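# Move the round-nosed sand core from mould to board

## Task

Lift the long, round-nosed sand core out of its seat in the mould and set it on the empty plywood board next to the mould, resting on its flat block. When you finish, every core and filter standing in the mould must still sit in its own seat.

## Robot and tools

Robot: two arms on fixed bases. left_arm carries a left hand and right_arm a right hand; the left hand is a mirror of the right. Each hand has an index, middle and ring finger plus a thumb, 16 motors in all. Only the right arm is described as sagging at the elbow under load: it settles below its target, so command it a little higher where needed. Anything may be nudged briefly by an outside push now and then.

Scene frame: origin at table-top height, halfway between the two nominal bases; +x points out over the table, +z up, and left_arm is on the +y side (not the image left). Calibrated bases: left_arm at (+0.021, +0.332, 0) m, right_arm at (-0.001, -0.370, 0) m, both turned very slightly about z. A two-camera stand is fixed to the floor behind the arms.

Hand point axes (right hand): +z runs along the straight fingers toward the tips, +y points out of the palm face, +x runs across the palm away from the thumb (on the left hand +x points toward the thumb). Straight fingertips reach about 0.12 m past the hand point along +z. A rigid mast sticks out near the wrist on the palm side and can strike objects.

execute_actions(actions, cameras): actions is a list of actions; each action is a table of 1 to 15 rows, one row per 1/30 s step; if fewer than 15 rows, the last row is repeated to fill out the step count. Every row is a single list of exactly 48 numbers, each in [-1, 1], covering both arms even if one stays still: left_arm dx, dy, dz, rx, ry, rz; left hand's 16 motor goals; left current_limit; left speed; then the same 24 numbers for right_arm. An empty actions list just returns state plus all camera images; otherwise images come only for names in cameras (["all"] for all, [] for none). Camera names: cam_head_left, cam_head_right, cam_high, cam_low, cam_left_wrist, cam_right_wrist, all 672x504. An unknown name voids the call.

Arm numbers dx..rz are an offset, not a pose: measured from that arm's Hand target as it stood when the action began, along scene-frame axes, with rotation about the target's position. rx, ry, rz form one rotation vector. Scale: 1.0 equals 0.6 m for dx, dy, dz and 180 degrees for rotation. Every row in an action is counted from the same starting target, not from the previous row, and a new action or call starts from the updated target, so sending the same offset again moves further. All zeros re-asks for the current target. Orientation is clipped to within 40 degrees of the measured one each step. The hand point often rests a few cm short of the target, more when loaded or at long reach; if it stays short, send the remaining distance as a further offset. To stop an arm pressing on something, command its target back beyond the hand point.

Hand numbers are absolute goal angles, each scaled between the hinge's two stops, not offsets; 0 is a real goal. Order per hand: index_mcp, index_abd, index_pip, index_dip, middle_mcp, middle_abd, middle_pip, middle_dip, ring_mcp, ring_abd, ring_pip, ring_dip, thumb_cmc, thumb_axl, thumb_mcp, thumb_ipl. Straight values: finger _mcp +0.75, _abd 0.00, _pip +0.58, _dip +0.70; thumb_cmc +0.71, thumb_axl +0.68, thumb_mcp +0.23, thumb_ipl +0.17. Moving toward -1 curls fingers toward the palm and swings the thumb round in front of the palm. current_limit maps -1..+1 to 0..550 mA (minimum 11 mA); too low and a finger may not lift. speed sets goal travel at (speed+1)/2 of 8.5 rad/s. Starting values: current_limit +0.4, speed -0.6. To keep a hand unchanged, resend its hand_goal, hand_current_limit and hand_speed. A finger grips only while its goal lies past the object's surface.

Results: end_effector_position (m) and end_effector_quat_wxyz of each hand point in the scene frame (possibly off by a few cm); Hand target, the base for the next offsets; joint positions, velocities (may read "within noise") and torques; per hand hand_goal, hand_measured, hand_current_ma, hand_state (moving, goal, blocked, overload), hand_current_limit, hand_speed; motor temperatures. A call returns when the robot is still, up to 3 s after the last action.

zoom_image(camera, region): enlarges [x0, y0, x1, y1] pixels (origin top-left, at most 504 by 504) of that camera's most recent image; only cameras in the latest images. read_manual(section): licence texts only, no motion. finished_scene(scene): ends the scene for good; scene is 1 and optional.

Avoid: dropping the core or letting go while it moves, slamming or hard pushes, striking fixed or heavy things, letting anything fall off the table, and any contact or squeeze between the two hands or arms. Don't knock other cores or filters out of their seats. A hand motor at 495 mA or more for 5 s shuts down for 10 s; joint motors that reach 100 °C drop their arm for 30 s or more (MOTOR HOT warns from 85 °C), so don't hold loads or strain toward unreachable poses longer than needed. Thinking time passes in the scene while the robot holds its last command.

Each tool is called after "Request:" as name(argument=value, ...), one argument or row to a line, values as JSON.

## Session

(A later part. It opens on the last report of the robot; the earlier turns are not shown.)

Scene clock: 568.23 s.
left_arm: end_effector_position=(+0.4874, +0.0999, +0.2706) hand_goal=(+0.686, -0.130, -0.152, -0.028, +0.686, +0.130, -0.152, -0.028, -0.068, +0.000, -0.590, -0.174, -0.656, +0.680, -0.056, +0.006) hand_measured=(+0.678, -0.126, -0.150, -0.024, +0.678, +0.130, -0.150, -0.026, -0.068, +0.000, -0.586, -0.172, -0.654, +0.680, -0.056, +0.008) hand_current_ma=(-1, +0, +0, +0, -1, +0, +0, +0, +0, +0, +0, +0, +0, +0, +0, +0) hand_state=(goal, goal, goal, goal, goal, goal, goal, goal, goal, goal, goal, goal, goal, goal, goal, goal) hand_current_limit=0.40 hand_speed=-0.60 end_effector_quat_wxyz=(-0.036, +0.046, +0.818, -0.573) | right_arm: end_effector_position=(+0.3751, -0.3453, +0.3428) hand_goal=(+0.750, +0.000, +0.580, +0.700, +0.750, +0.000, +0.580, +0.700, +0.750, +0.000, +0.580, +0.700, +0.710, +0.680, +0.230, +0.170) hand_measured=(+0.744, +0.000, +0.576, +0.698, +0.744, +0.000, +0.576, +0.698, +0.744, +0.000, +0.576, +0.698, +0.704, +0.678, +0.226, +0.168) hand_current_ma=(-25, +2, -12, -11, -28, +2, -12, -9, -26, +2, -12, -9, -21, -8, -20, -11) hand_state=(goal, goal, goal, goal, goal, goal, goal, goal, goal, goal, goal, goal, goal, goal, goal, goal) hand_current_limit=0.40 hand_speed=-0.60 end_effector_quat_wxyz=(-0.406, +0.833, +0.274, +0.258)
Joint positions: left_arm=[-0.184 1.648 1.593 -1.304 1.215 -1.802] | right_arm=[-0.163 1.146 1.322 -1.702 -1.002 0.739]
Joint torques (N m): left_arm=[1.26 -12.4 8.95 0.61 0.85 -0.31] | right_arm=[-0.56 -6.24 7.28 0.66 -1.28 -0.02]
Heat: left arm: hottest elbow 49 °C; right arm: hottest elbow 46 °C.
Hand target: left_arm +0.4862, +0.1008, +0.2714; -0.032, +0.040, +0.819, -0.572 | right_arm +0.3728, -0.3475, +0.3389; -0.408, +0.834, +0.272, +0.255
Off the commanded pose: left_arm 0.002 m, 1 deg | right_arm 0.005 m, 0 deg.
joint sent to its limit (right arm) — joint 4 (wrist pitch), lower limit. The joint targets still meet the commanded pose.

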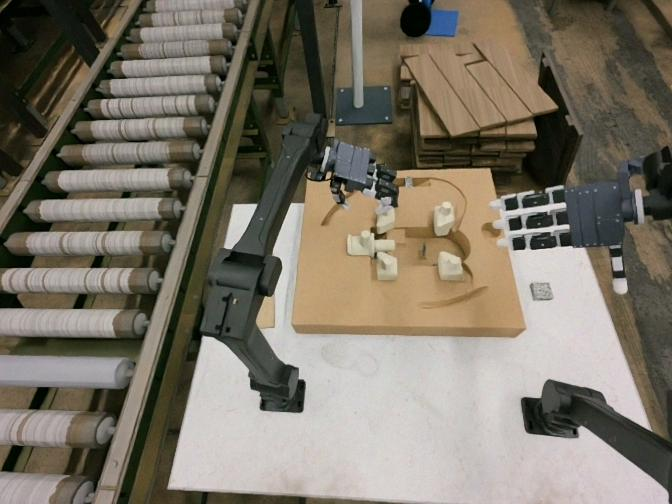

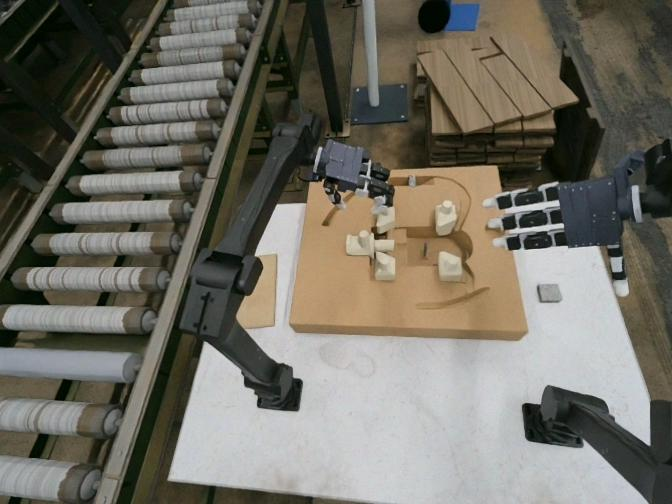

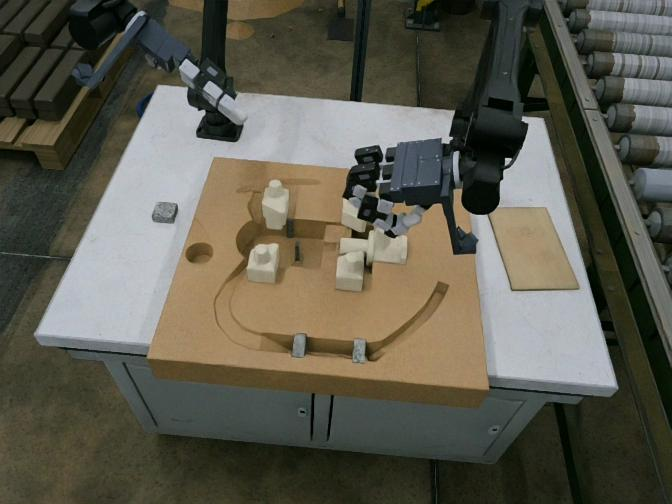

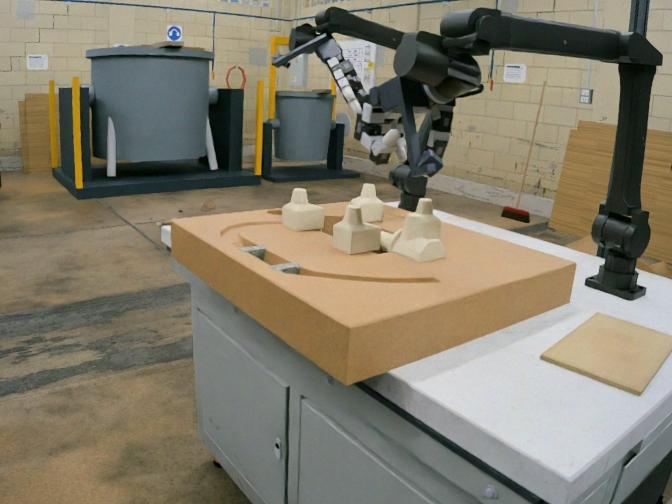

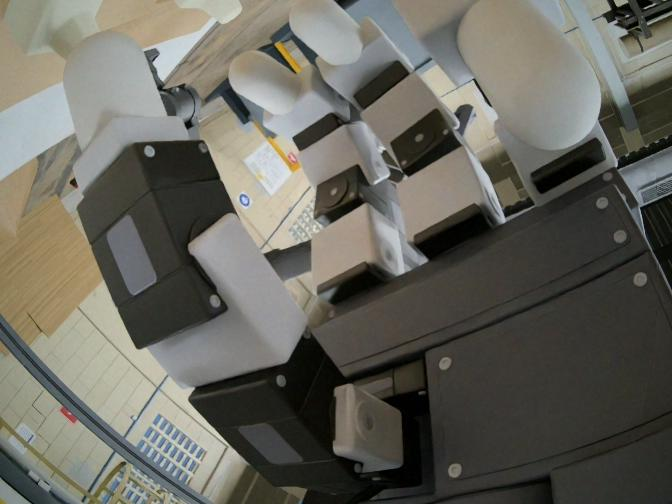

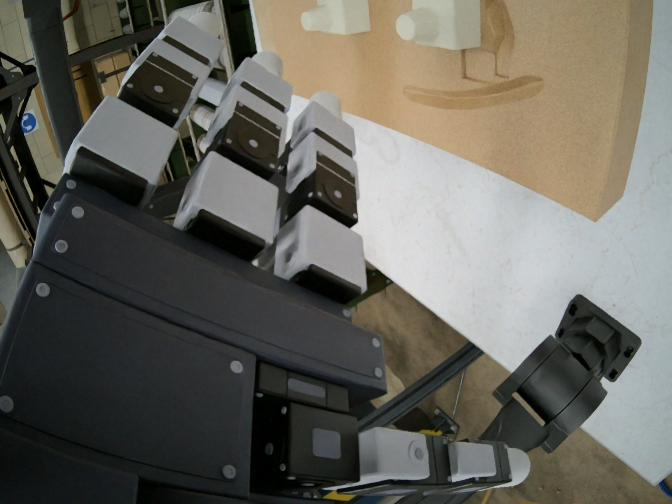

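Request:
execute_actions(
  actions=[
    [[-0.033,0,-0.075,0,0,0,0.685,-0.13,-0.153,-0.029,0.685,0.13,-0.153,-0.029,-0.068,0,-0.591,-0.174,-0.657,0.68,-0.056,0.005,0.4,-0.6,0,0,0,0,0,0,0.75,0,0.58,0.7,0.75,0,0.58,0.7,0.75,0,0.58,0.7,0.71,0.68,0.23,0.17,0.4,-0.6]],
  ],
  cameras=["cam_head_left","cam_head_right","cam_high","cam_low","cam_left_wrist"],
)

Request:
zoom_image(
  camera="cam_high",
  region=[320, 150, 480, 290],
)

Request:
zoom_image(
  camera="cam_low",
  region=[320, 110, 480, 280],
)

Request:
zoom_image(
  camera="cam_head_right",
  region=[300, 160, 430, 290],
)

Request:
zoom_image(
  camera="cam_head_left",
  region=[300, 160, 430, 290],
)

Scene clock: 599.00 s.
left_arm: end_effector_position=(+0.4696, +0.1035, +0.2247) hand_goal=(+0.686, -0.130, -0.152, -0.028, +0.686, +0.130, -0.152, -0.028, -0.068, +0.000, -0.590, -0.174, -0.656, +0.680, -0.056, +0.006) hand_measured=(+0.678, -0.126, -0.150, -0.024, +0.678, +0.130, -0.150, -0.026, -0.068, +0.000, -0.586, -0.172, -0.654, +0.680, -0.056, +0.008) hand_current_ma=(-1, +0, +0, +0, -1, +0, +0, +0, +0, +0, +0, +0, +0, +0, +0, +0) hand_state=(goal, goal, goal, goal, goal, goal, goal, goal, goal, goal, goal, goal, goal, goal, goal, goal) hand_current_limit=0.40 hand_speed=-0.60 end_effector_quat_wxyz=(-0.032, +0.040, +0.818, -0.572) | right_arm: end_effector_position=(+0.3751, -0.3453, +0.3428) hand_goal=(+0.750, +0.000, +0.580, +0.700, +0.750, +0.000, +0.580, +0.700, +0.750, +0.000, +0.580, +0.700, +0.710, +0.680, +0.230, +0.170) hand_measured=(+0.744, +0.000, +0.576, +0.698, +0.744, +0.000, +0.576, +0.698, +0.744, +0.000, +0.576, +0.698, +0.704, +0.678, +0.226, +0.168) hand_current_ma=(-25, +2, -12, -11, -28, +2, -12, -9, -26, +2, -12, -9, -21, -8, -20, -11) hand_state=(goal, goal, goal, goal, goal, goal, goal, goal, goal, goal, goal, goal, goal, goal, goal, goal) hand_current_limit=0.40 hand_speed=-0.60 end_effector_quat_wxyz=(-0.406, +0.833, +0.274, +0.258)
Joint positions: left_arm=[-0.184 1.603 1.416 -1.135 1.209 -1.842] | right_arm=[-0.163 1.146 1.322 -1.702 -1.002 0.739]
Joint torques (N m): left_arm=[0.73 -11.75 8.79 0.68 0.87 -0.29] | right_arm=[-0.62 -6.3 7.28 0.66 -1.27 -0.01]
Heat: left arm: hottest elbow 45 °C; right arm: hottest elbow 46 °C.
Hand target: left_arm +0.4664, +0.1008, +0.2263; -0.032, +0.040, +0.819, -0.572 | right_arm +0.3728, -0.3475, +0.3389; -0.408, +0.834, +0.272, +0.255
Off the commanded pose: left_arm 0.004 m, 0 deg | right_arm 0.005 m, 0 deg.
joint sent to its limit (right arm) — joint 4 (wrist pitch), lower limit. The joint targets still meet the commanded pose.
Images, in order (width x height): cam_head_left 672x504, cam_head_right 672x504, cam_high 672x504, cam_low 672x504, cam_left_wrist 672x504.

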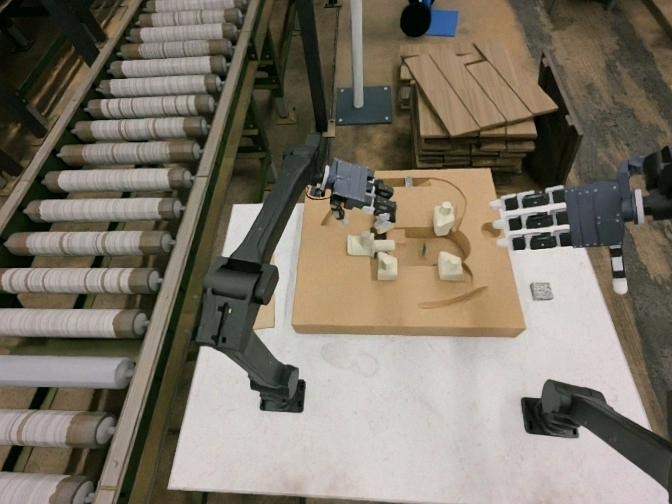

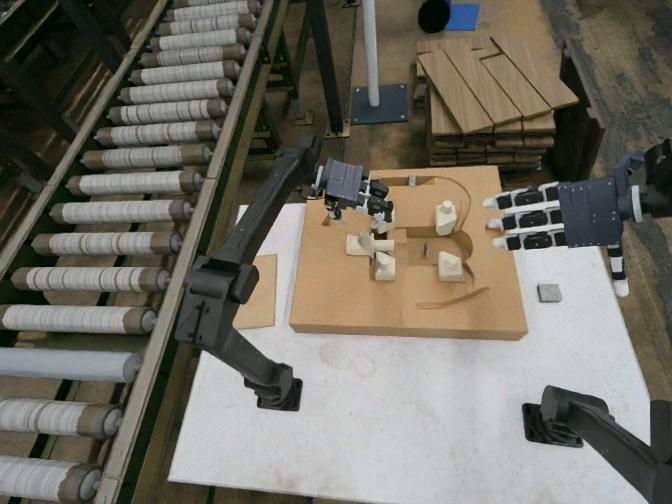

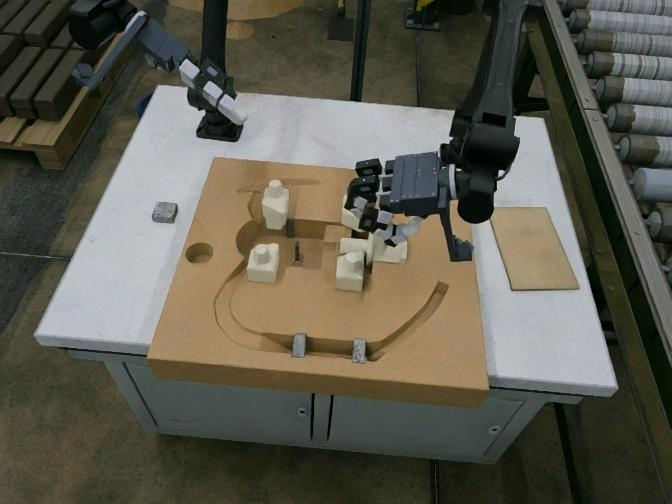

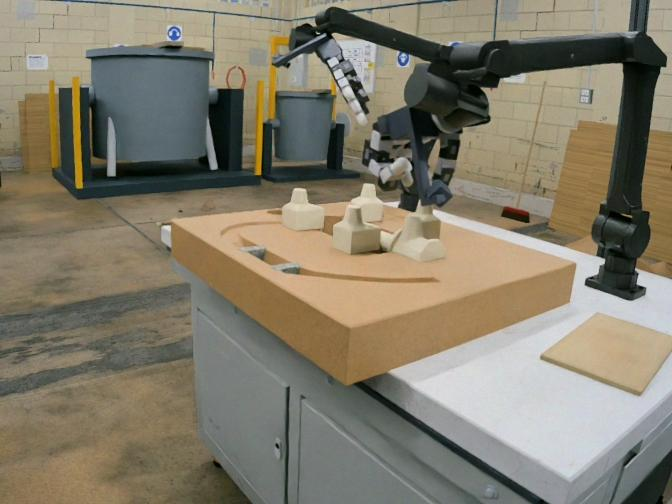

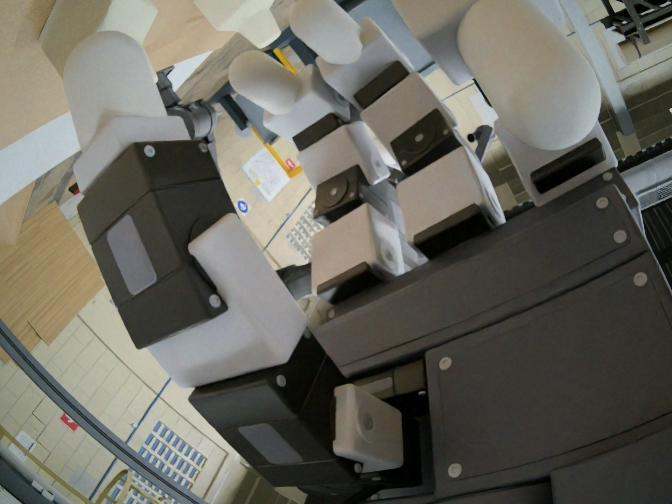

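Scaled by 3.150 from the camera's 672x504 image, which has a finer 960x720 frame.

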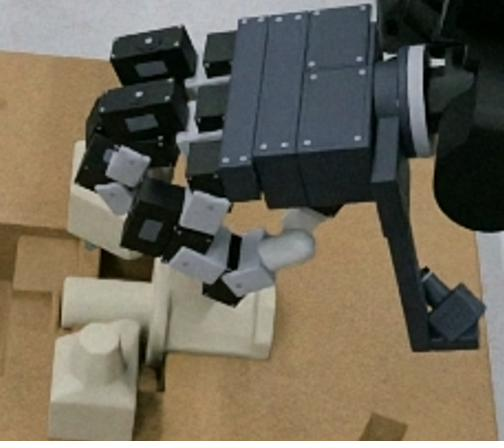

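Scaled by 2.965 from the camera's 672x504 image, which has a finer 960x720 frame.

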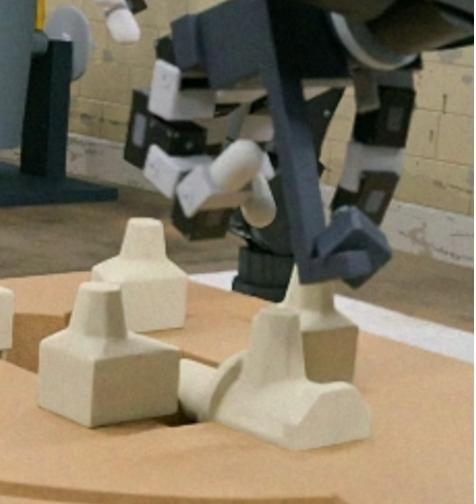

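Scaled by 3.877 from the camera's 672x504 image, which has a finer 960x720 frame.

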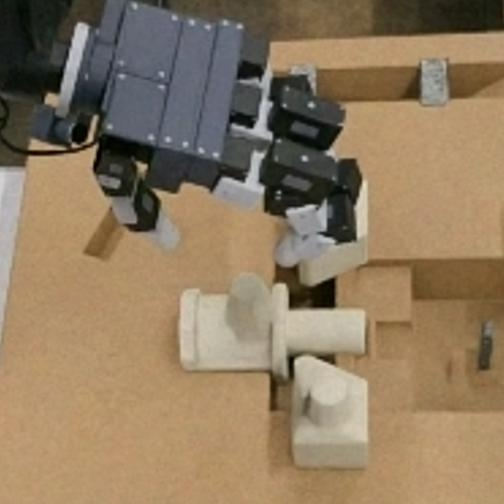

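Scaled by 3.877 from the camera's 672x504 image, which has a finer 960x720 frame.

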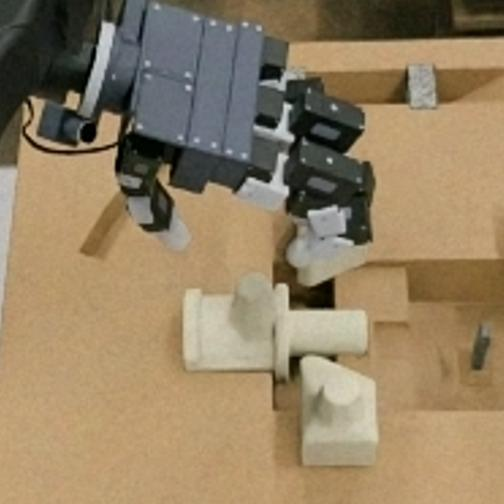

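Request:
execute_actions(
  actions=[
    [[-0.021,-0.015,-0.041,0,0,0,0.685,-0.13,-0.153,-0.029,0.685,0.13,-0.153,-0.029,-0.068,0,-0.591,-0.174,-0.657,0.68,-0.056,0.005,0.4,-0.6,0,0,0,0,0,0,0.75,0,0.58,0.7,0.75,0,0.58,0.7,0.75,0,0.58,0.7,0.71,0.68,0.23,0.17,0.4,-0.6]],
  ],
  cameras=["cam_head_left","cam_head_right","cam_high","cam_low","cam_left_wrist"],
)

Request:
zoom_image(
  camera="cam_high",
  region=[320, 150, 480, 290],
)

Request:
zoom_image(
  camera="cam_low",
  region=[340, 130, 460, 270],
)

Request:
zoom_image(
  camera="cam_head_right",
  region=[300, 160, 430, 290],
)

Request:
zoom_image(
  camera="cam_head_left",
  region=[300, 160, 430, 290],
)

Scene clock: 619.83 s.
left_arm: end_effector_position=(+0.4582, +0.0965, +0.1992) hand_goal=(+0.686, -0.130, -0.152, -0.028, +0.686, +0.130, -0.152, -0.028, -0.068, +0.000, -0.590, -0.174, -0.656, +0.680, -0.056, +0.006) hand_measured=(+0.678, -0.126, -0.150, -0.024, +0.678, +0.130, -0.150, -0.026, -0.068, +0.000, -0.586, -0.172, -0.654, +0.680, -0.056, +0.008) hand_current_ma=(-1, +0, +0, +0, -1, +0, +0, +0, +0, +0, +0, +0, +0, +0, +0, +0) hand_state=(goal, goal, goal, goal, goal, goal, goal, goal, goal, goal, goal, goal, goal, goal, goal, goal) hand_current_limit=0.40 hand_speed=-0.60 end_effector_quat_wxyz=(-0.032, +0.038, +0.819, -0.572) | right_arm: end_effector_position=(+0.3751, -0.3453, +0.3428) hand_goal=(+0.750, +0.000, +0.580, +0.700, +0.750, +0.000, +0.580, +0.700, +0.750, +0.000, +0.580, +0.700, +0.710, +0.680, +0.230, +0.170) hand_measured=(+0.744, +0.000, +0.576, +0.698, +0.744, +0.000, +0.576, +0.698, +0.744, +0.000, +0.576, +0.698, +0.704, +0.678, +0.226, +0.168) hand_current_ma=(-25, +2, -12, -11, -28, +2, -12, -9, -26, +2, -12, -9, -21, -8, -20, -11) hand_state=(goal, goal, goal, goal, goal, goal, goal, goal, goal, goal, goal, goal, goal, goal, goal, goal) hand_current_limit=0.40 hand_speed=-0.60 end_effector_quat_wxyz=(-0.406, +0.833, +0.274, +0.258)
Joint positions: left_arm=[-0.202 1.583 1.32 -1.002 1.203 -1.906] | right_arm=[-0.163 1.146 1.322 -1.702 -1.002 0.739]
Joint torques (N m): left_arm=[0.38 -11.58 8.76 0.79 0.81 -0.31] | right_arm=[-0.56 -6.24 7.28 0.65 -1.27 -0.02]
Motor temperatures (°C): left_arm=[28 29 43 26 28 26] | right_arm=[26 30 46 26 30 23]
Heat: left arm: hottest elbow 43 °C; right arm: hottest elbow 46 °C.
Hand target: left_arm +0.4539, +0.0920, +0.2016; -0.032, +0.040, +0.819, -0.572 | right_arm +0.3728, -0.3475, +0.3389; -0.408, +0.834, +0.272, +0.255
Off the commanded pose: left_arm 0.007 m, 0 deg | right_arm 0.005 m, 0 deg.
joint sent to its limit (right arm) — joint 4 (wrist pitch), lower limit. The joint targets still meet the commanded pose.
Images, in order (width x height): cam_head_left 672x504, cam_head_right 672x504, cam_high 672x504, cam_low 672x504, cam_left_wrist 672x504.

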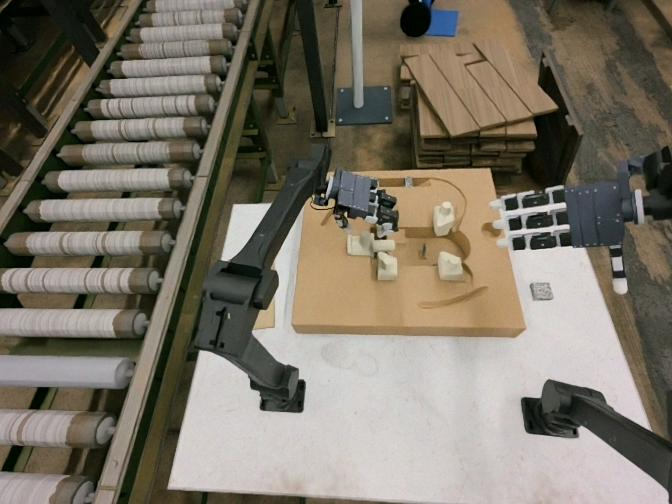

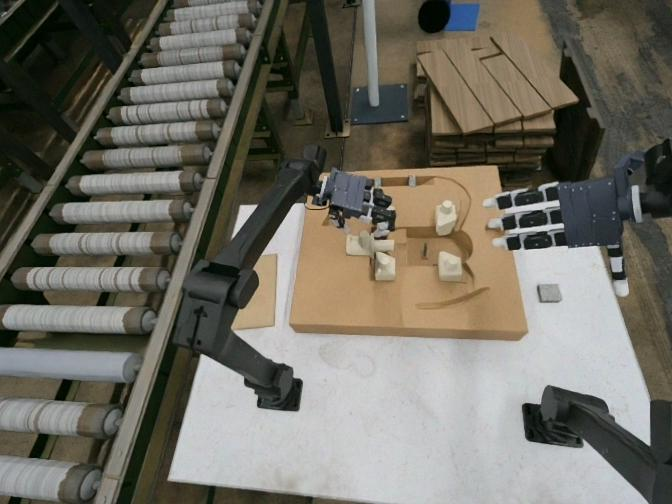

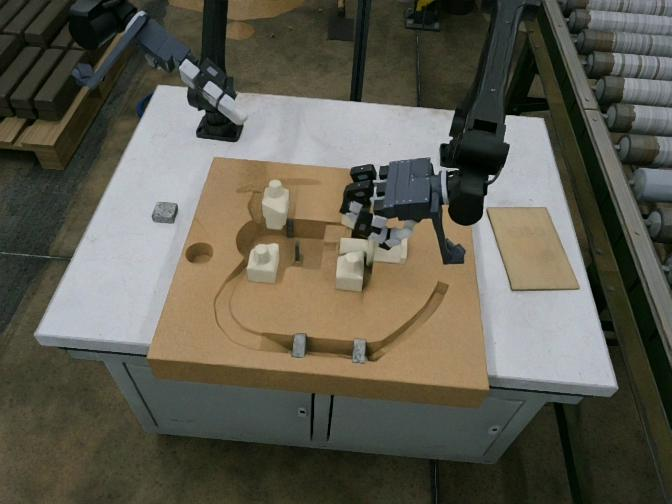

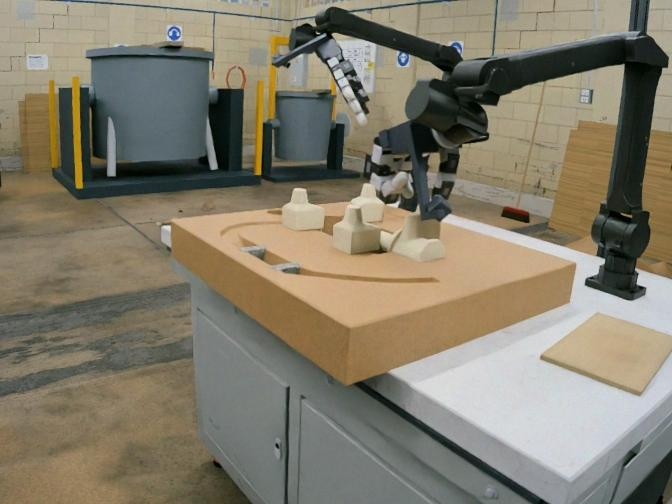

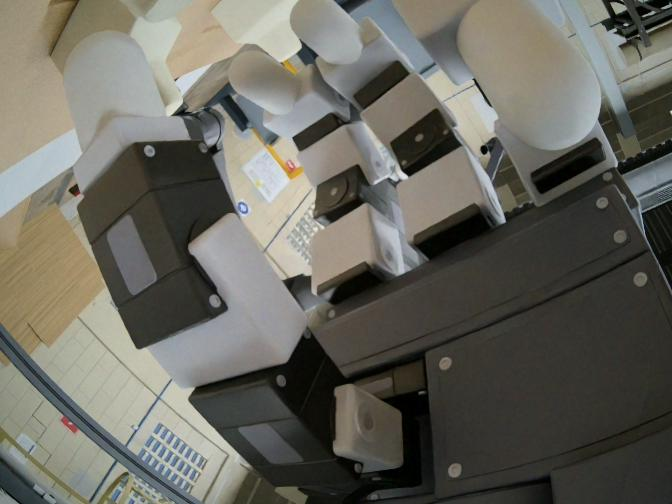

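Scaled by 3.150 from the camera's 672x504 image, which has a finer 960x720 frame.

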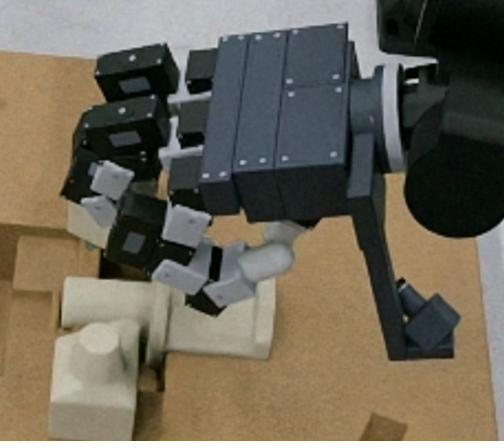

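Scaled by 3.600 from the camera's 672x504 image, which has a finer 960x720 frame.

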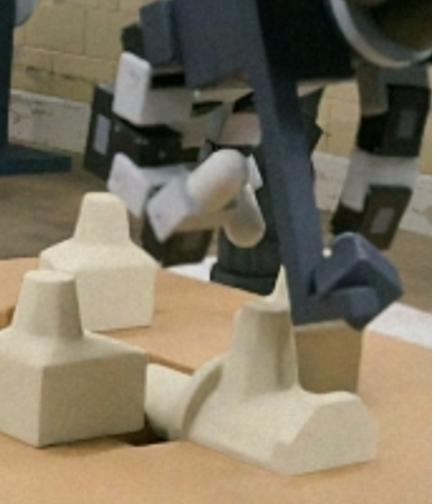

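Scaled by 3.877 from the camera's 672x504 image, which has a finer 960x720 frame.

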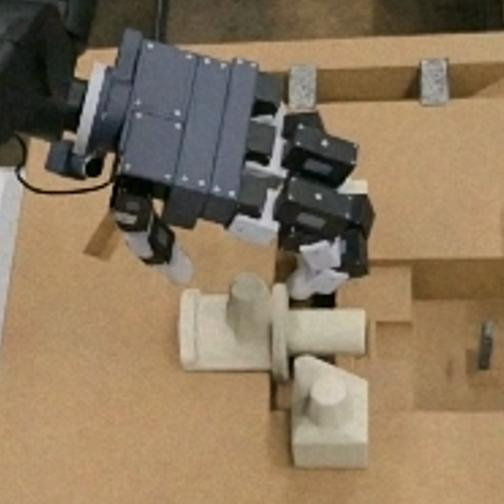

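Scaled by 3.877 from the camera's 672x504 image, which has a finer 960x720 frame.

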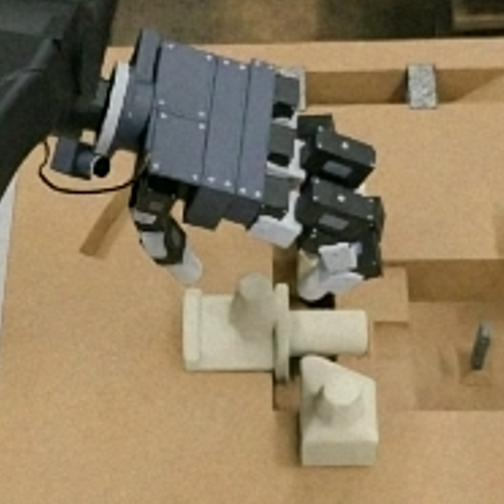

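Request:
execute_actions(
  actions=[
    [[-0.0103,-0.0017,-0.02,0,0,0,0.685,-0.13,-0.153,-0.029,0.685,0.13,-0.153,-0.029,-0.068,0,-0.591,-0.174,-0.657,0.68,-0.056,0.005,0.4,-0.6,0,0,0,0,0,0,0.75,0,0.58,0.7,0.75,0,0.58,0.7,0.75,0,0.58,0.7,0.71,0.68,0.23,0.17,0.4,-0.6]],
    [[0,0,-0.0253,0,0,0,0.685,-0.13,-0.153,-0.029,0.685,0.13,-0.153,-0.029,-0.068,0,-0.591,-0.174,-0.657,0.68,-0.056,0.005,0.4,-0.6,0,0,0,0,0,0,0.75,0,0.58,0.7,0.75,0,0.58,0.7,0.75,0,0.58,0.7,0.71,0.68,0.23,0.17,0.4,-0.6]],
  ],
  cameras=["cam_head_left","cam_head_right","cam_high","cam_low"],
)

Request:
zoom_image(
  camera="cam_high",
  region=[320, 150, 480, 290],
)

Request:
zoom_image(
  camera="cam_low",
  region=[340, 130, 460, 270],
)

Request:
zoom_image(
  camera="cam_head_right",
  region=[320, 190, 410, 280],
)

Request:
zoom_image(
  camera="cam_head_left",
  region=[320, 190, 410, 280],
)

Scene clock: 638.00 s.
left_arm: end_effector_position=(+0.4516, +0.0967, +0.1766) hand_goal=(+0.686, -0.130, -0.152, -0.028, +0.686, +0.130, -0.152, -0.028, -0.068, +0.000, -0.590, -0.174, -0.656, +0.680, -0.056, +0.006) hand_measured=(+0.678, -0.126, -0.150, -0.024, +0.678, +0.130, -0.150, -0.026, -0.068, +0.000, -0.586, -0.172, -0.654, +0.680, -0.056, +0.008) hand_current_ma=(-1, +0, +0, +0, -1, +0, +0, +0, +0, +0, +0, +0, +0, +0, +0, +0) hand_state=(goal, goal, goal, goal, goal, goal, goal, goal, goal, goal, goal, goal, goal, goal, goal, goal) hand_current_limit=0.40 hand_speed=-0.60 end_effector_quat_wxyz=(-0.027, +0.039, +0.818, -0.573) | right_arm: end_effector_position=(+0.3751, -0.3453, +0.3428) hand_goal=(+0.750, +0.000, +0.580, +0.700, +0.750, +0.000, +0.580, +0.700, +0.750, +0.000, +0.580, +0.700, +0.710, +0.680, +0.230, +0.170) hand_measured=(+0.744, +0.000, +0.576, +0.698, +0.744, +0.000, +0.576, +0.698, +0.744, +0.000, +0.576, +0.698, +0.704, +0.678, +0.226, +0.168) hand_current_ma=(-25, +2, -12, -11, -28, +2, -12, -9, -26, +2, -12, -9, -21, -8, -20, -11) hand_state=(goal, goal, goal, goal, goal, goal, goal, goal, goal, goal, goal, goal, goal, goal, goal, goal) hand_current_limit=0.40 hand_speed=-0.60 end_effector_quat_wxyz=(-0.406, +0.833, +0.274, +0.258)
Joint positions: left_arm=[-0.205 1.576 1.248 -0.914 1.201 -1.921] | right_arm=[-0.163 1.146 1.322 -1.702 -1.002 0.739]
Joint torques (N m): left_arm=[0.15 -10.58 8.69 0.81 0.81 -0.32] | right_arm=[-0.56 -6.3 7.27 0.65 -1.27 -0.02]
Heat: left arm: hottest elbow 43 °C; right arm: hottest elbow 46 °C.
Hand target: left_arm +0.4476, +0.0909, +0.1745; -0.032, +0.040, +0.819, -0.572 | right_arm +0.3728, -0.3475, +0.3389; -0.408, +0.834, +0.272, +0.255
Off the commanded pose: left_arm 0.007 m, 1 deg | right_arm 0.005 m, 0 deg.
joint sent to its limit (right arm) — joint 4 (wrist pitch), lower limit. The joint targets still meet the commanded pose.
Images, in order (width x height): cam_head_left 672x504, cam_head_right 672x504, cam_high 672x504, cam_low 672x504.

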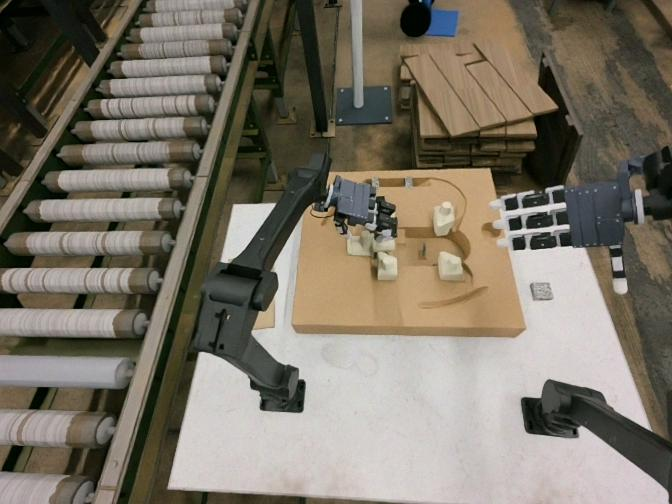

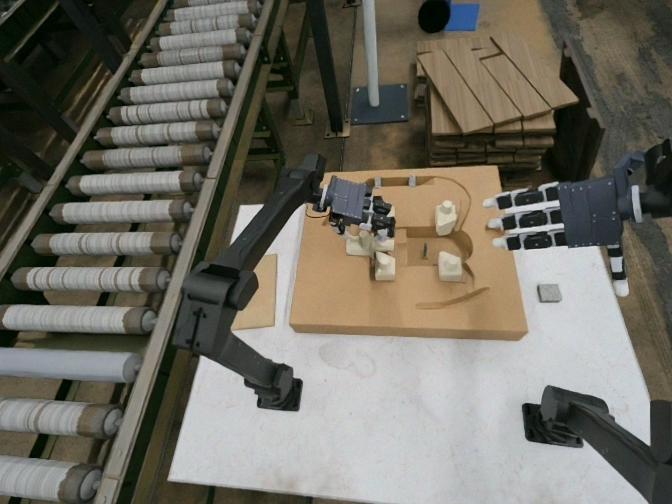

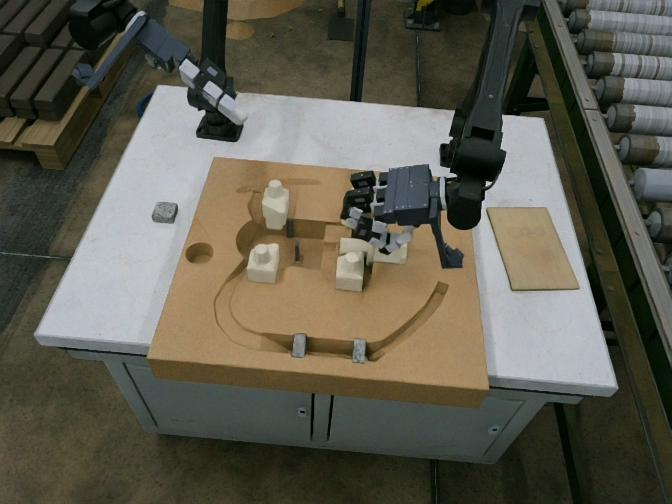

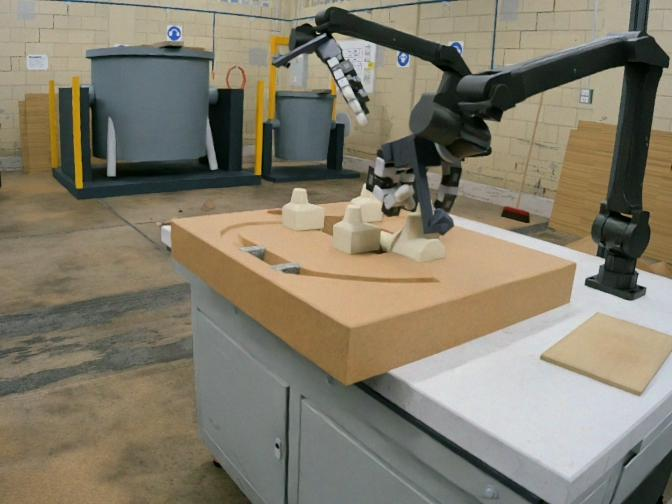

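Scaled by 3.150 from the camera's 672x504 image, which has a finer 960x720 frame.

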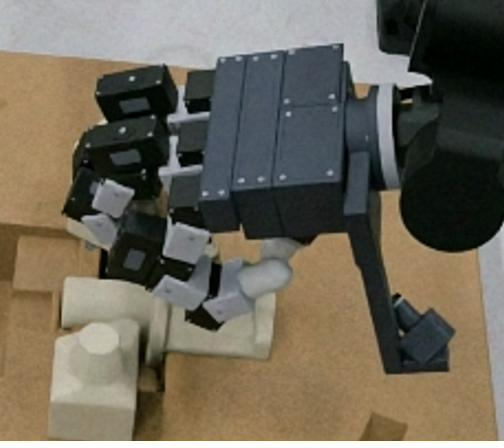

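Scaled by 3.600 from the camera's 672x504 image, which has a finer 960x720 frame.

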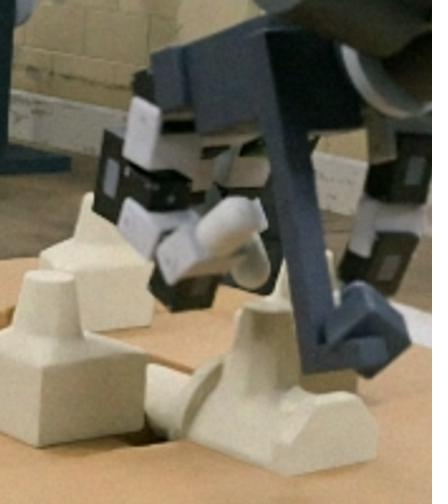

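Scaled by 5.600 from the camera's 672x504 image, which has a finer 960x720 frame.

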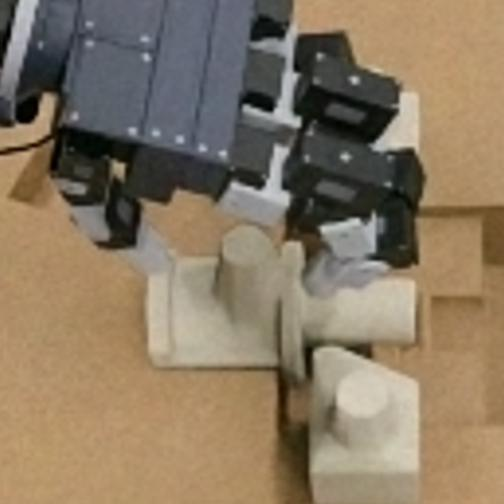

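Scaled by 5.600 from the camera's 672x504 image, which has a finer 960x720 frame.

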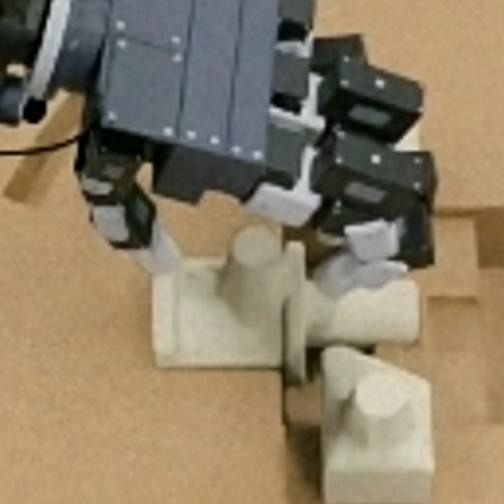

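Request:
execute_actions(
  actions=[
    [[0.01,-0.0067,-0.0067,0,0,0,0.685,-0.13,-0.153,-0.029,0.685,0.13,-0.153,-0.029,-0.068,0,-0.591,-0.174,-0.657,0.68,-0.056,0.005,0.2,-0.7,0,0,0,0,0,0,0.75,0,0.58,0.7,0.75,0,0.58,0.7,0.75,0,0.58,0.7,0.71,0.68,0.23,0.17,0.4,-0.6]],
    [[0,0,0,0,0,0,0.548,-0.13,-0.153,-0.029,0.548,0.13,-0.153,-0.029,-0.068,0,-0.591,-0.174,-0.657,0.68,-0.169,0.005,0.2,-0.8,0,0,0,0,0,0,0.75,0,0.58,0.7,0.75,0,0.58,0.7,0.75,0,0.58,0.7,0.71,0.68,0.23,0.17,0.4,-0.6]],
  ],
  cameras=["cam_head_left","cam_head_right","cam_high","cam_low","cam_left_wrist"],
)

Request:
zoom_image(
  camera="cam_head_right",
  region=[320, 190, 410, 280],
)

Request:
zoom_image(
  camera="cam_head_left",
  region=[320, 190, 410, 280],
)

Request:
zoom_image(
  camera="cam_low",
  region=[340, 130, 460, 270],
)

Request:
zoom_image(
  camera="cam_left_wrist",
  region=[0, 0, 400, 300],
)

Scene clock: 659.30 s.
left_arm: end_effector_position=(+0.4536, +0.0936, +0.1770) hand_goal=(+0.548, -0.130, -0.152, -0.028, +0.548, +0.130, -0.152, -0.028, -0.068, +0.000, -0.590, -0.174, -0.656, +0.680, -0.168, +0.006) hand_measured=(+0.544, -0.126, -0.150, -0.024, +0.544, +0.130, -0.150, -0.026, -0.068, +0.000, -0.586, -0.172, -0.654, +0.680, -0.162, +0.008) hand_current_ma=(+0, +0, +0, +0, +0, +0, +0, +0, +0, +0, +0, +0, +0, +0, +1, +0) hand_state=(goal, goal, goal, goal, goal, goal, goal, goal, goal, goal, goal, goal, goal, goal, goal, goal) hand_current_limit=0.20 hand_speed=-0.80 end_effector_quat_wxyz=(-0.024, +0.041, +0.818, -0.573) | right_arm: end_effector_position=(+0.3751, -0.3453, +0.3428) hand_goal=(+0.750, +0.000, +0.580, +0.700, +0.750, +0.000, +0.580, +0.700, +0.750, +0.000, +0.580, +0.700, +0.710, +0.680, +0.230, +0.170) hand_measured=(+0.744, +0.000, +0.576, +0.698, +0.744, +0.000, +0.576, +0.698, +0.744, +0.000, +0.576, +0.698, +0.704, +0.678, +0.226, +0.168) hand_current_ma=(-25, +2, -12, -11, -28, +2, -12, -9, -26, +2, -12, -9, -21, -8, -20, -11) hand_state=(goal, goal, goal, goal, goal, goal, goal, goal, goal, goal, goal, goal, goal, goal, goal, goal) hand_current_limit=0.40 hand_speed=-0.60 end_effector_quat_wxyz=(-0.406, +0.833, +0.274, +0.258)
Joint positions: left_arm=[-0.21 1.576 1.248 -0.893 1.199 -1.935] | right_arm=[-0.163 1.146 1.322 -1.702 -1.002 0.739]
Joint torques (N m): left_arm=[0.21 -9.35 9.52 0.85 0.79 -0.3] | right_arm=[-0.62 -6.24 7.28 0.66 -1.27 -0.02]
Heat: left arm: hottest elbow 41 °C; right arm: hottest elbow 46 °C.
Hand target: left_arm +0.4537, +0.0869, +0.1705; -0.032, +0.040, +0.819, -0.572 | right_arm +0.3728, -0.3475, +0.3389; -0.408, +0.834, +0.272, +0.255
Off the commanded pose: left_arm 0.009 m, 1 deg | right_arm 0.005 m, 0 deg.
joint sent to its limit (right arm) — joint 4 (wrist pitch), lower limit. The joint targets still meet the commanded pose.
Images, in order (width x height): cam_head_left 672x504, cam_head_right 672x504, cam_high 672x504, cam_low 672x504, cam_left_wrist 672x504.

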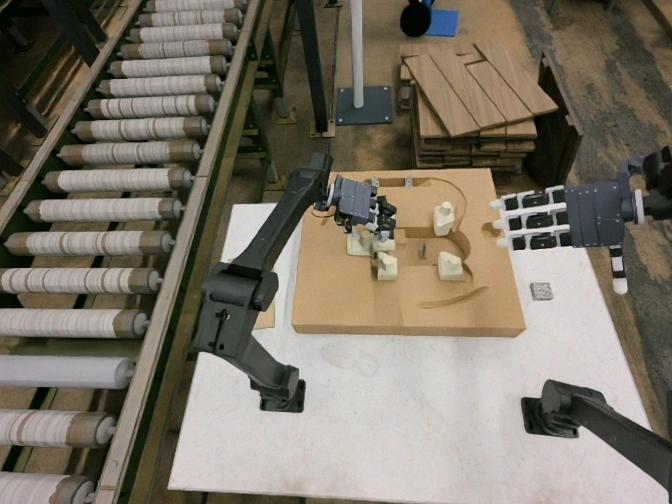

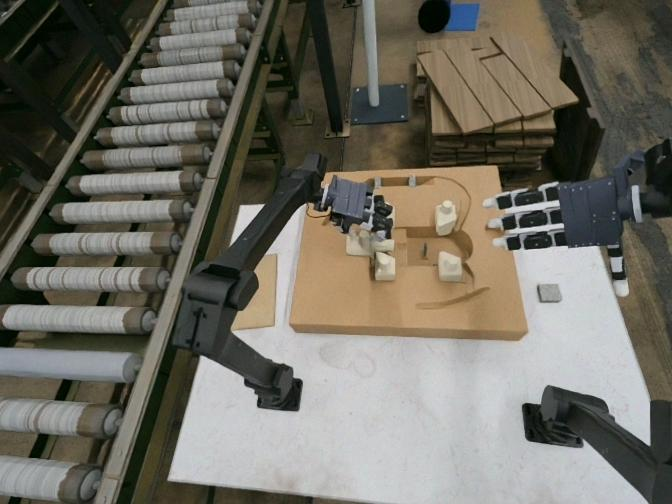

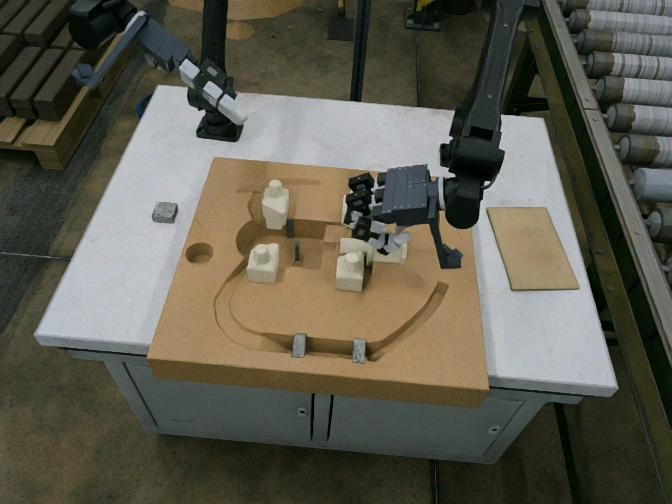

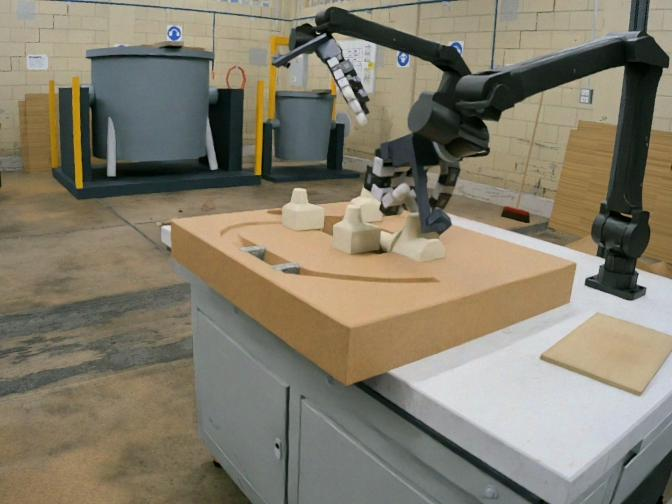

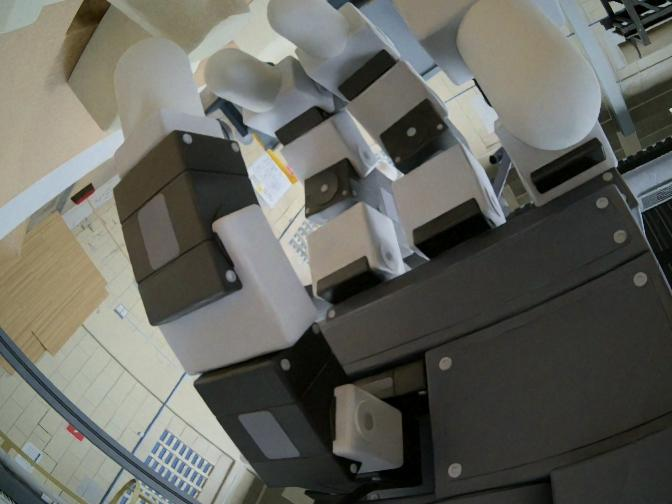

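Scaled by 5.600 from the camera's 672x504 image, which has a finer 960x720 frame.

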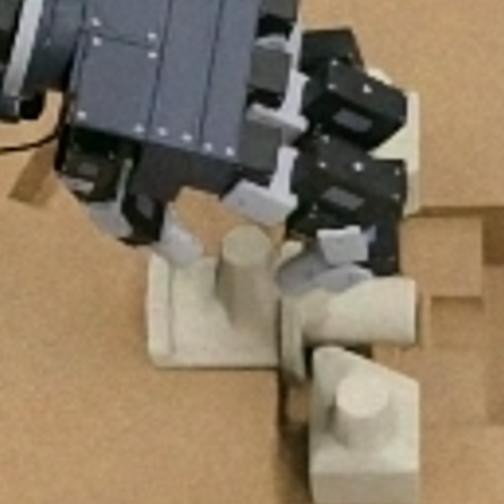

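Scaled by 5.600 from the camera's 672x504 image, which has a finer 960x720 frame.

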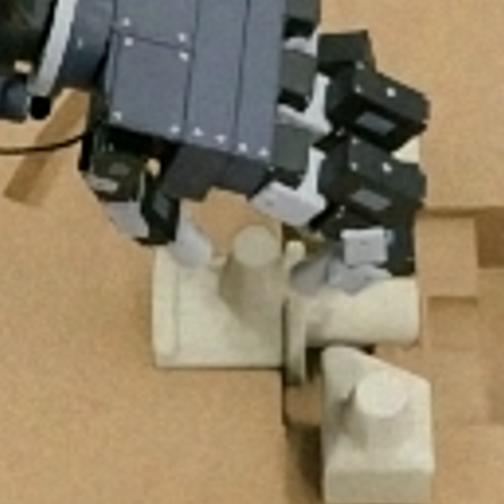

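Scaled by 3.600 from the camera's 672x504 image, which has a finer 960x720 frame.

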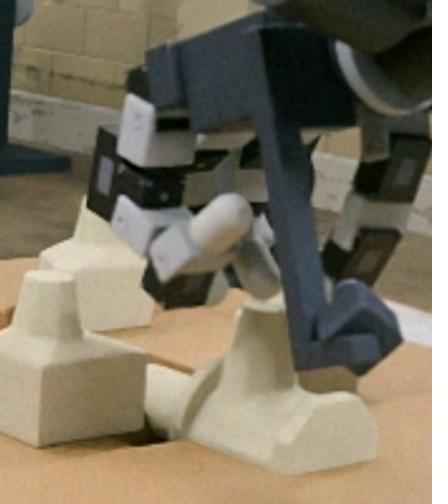

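Scaled by 1.260 from the camera's 672x504 image, which has a finer 960x720 frame.

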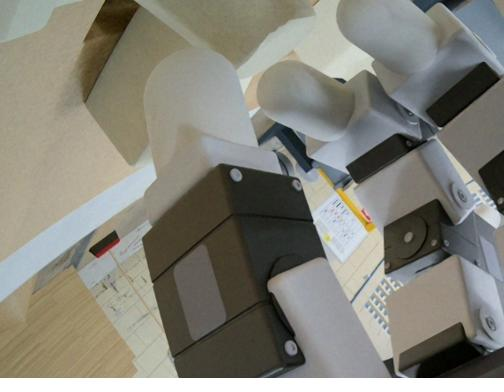

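Request:
zoom_image(
  camera="cam_low",
  region=[385, 180, 435, 240],
)

Request:
zoom_image(
  camera="cam_head_left",
  region=[340, 215, 390, 255],
)

Scaled by 8.400 from the camera's 672x504 image, which has a finer 960x720 frame.

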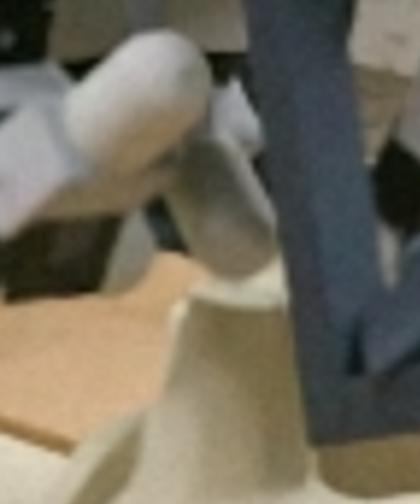

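Scaled by 10.080 from the camera's 672x504 image, which has a finer 960x720 frame.

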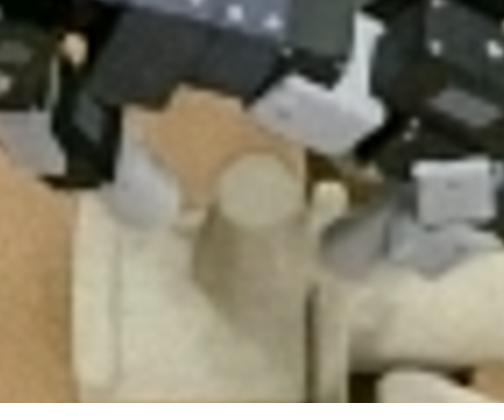

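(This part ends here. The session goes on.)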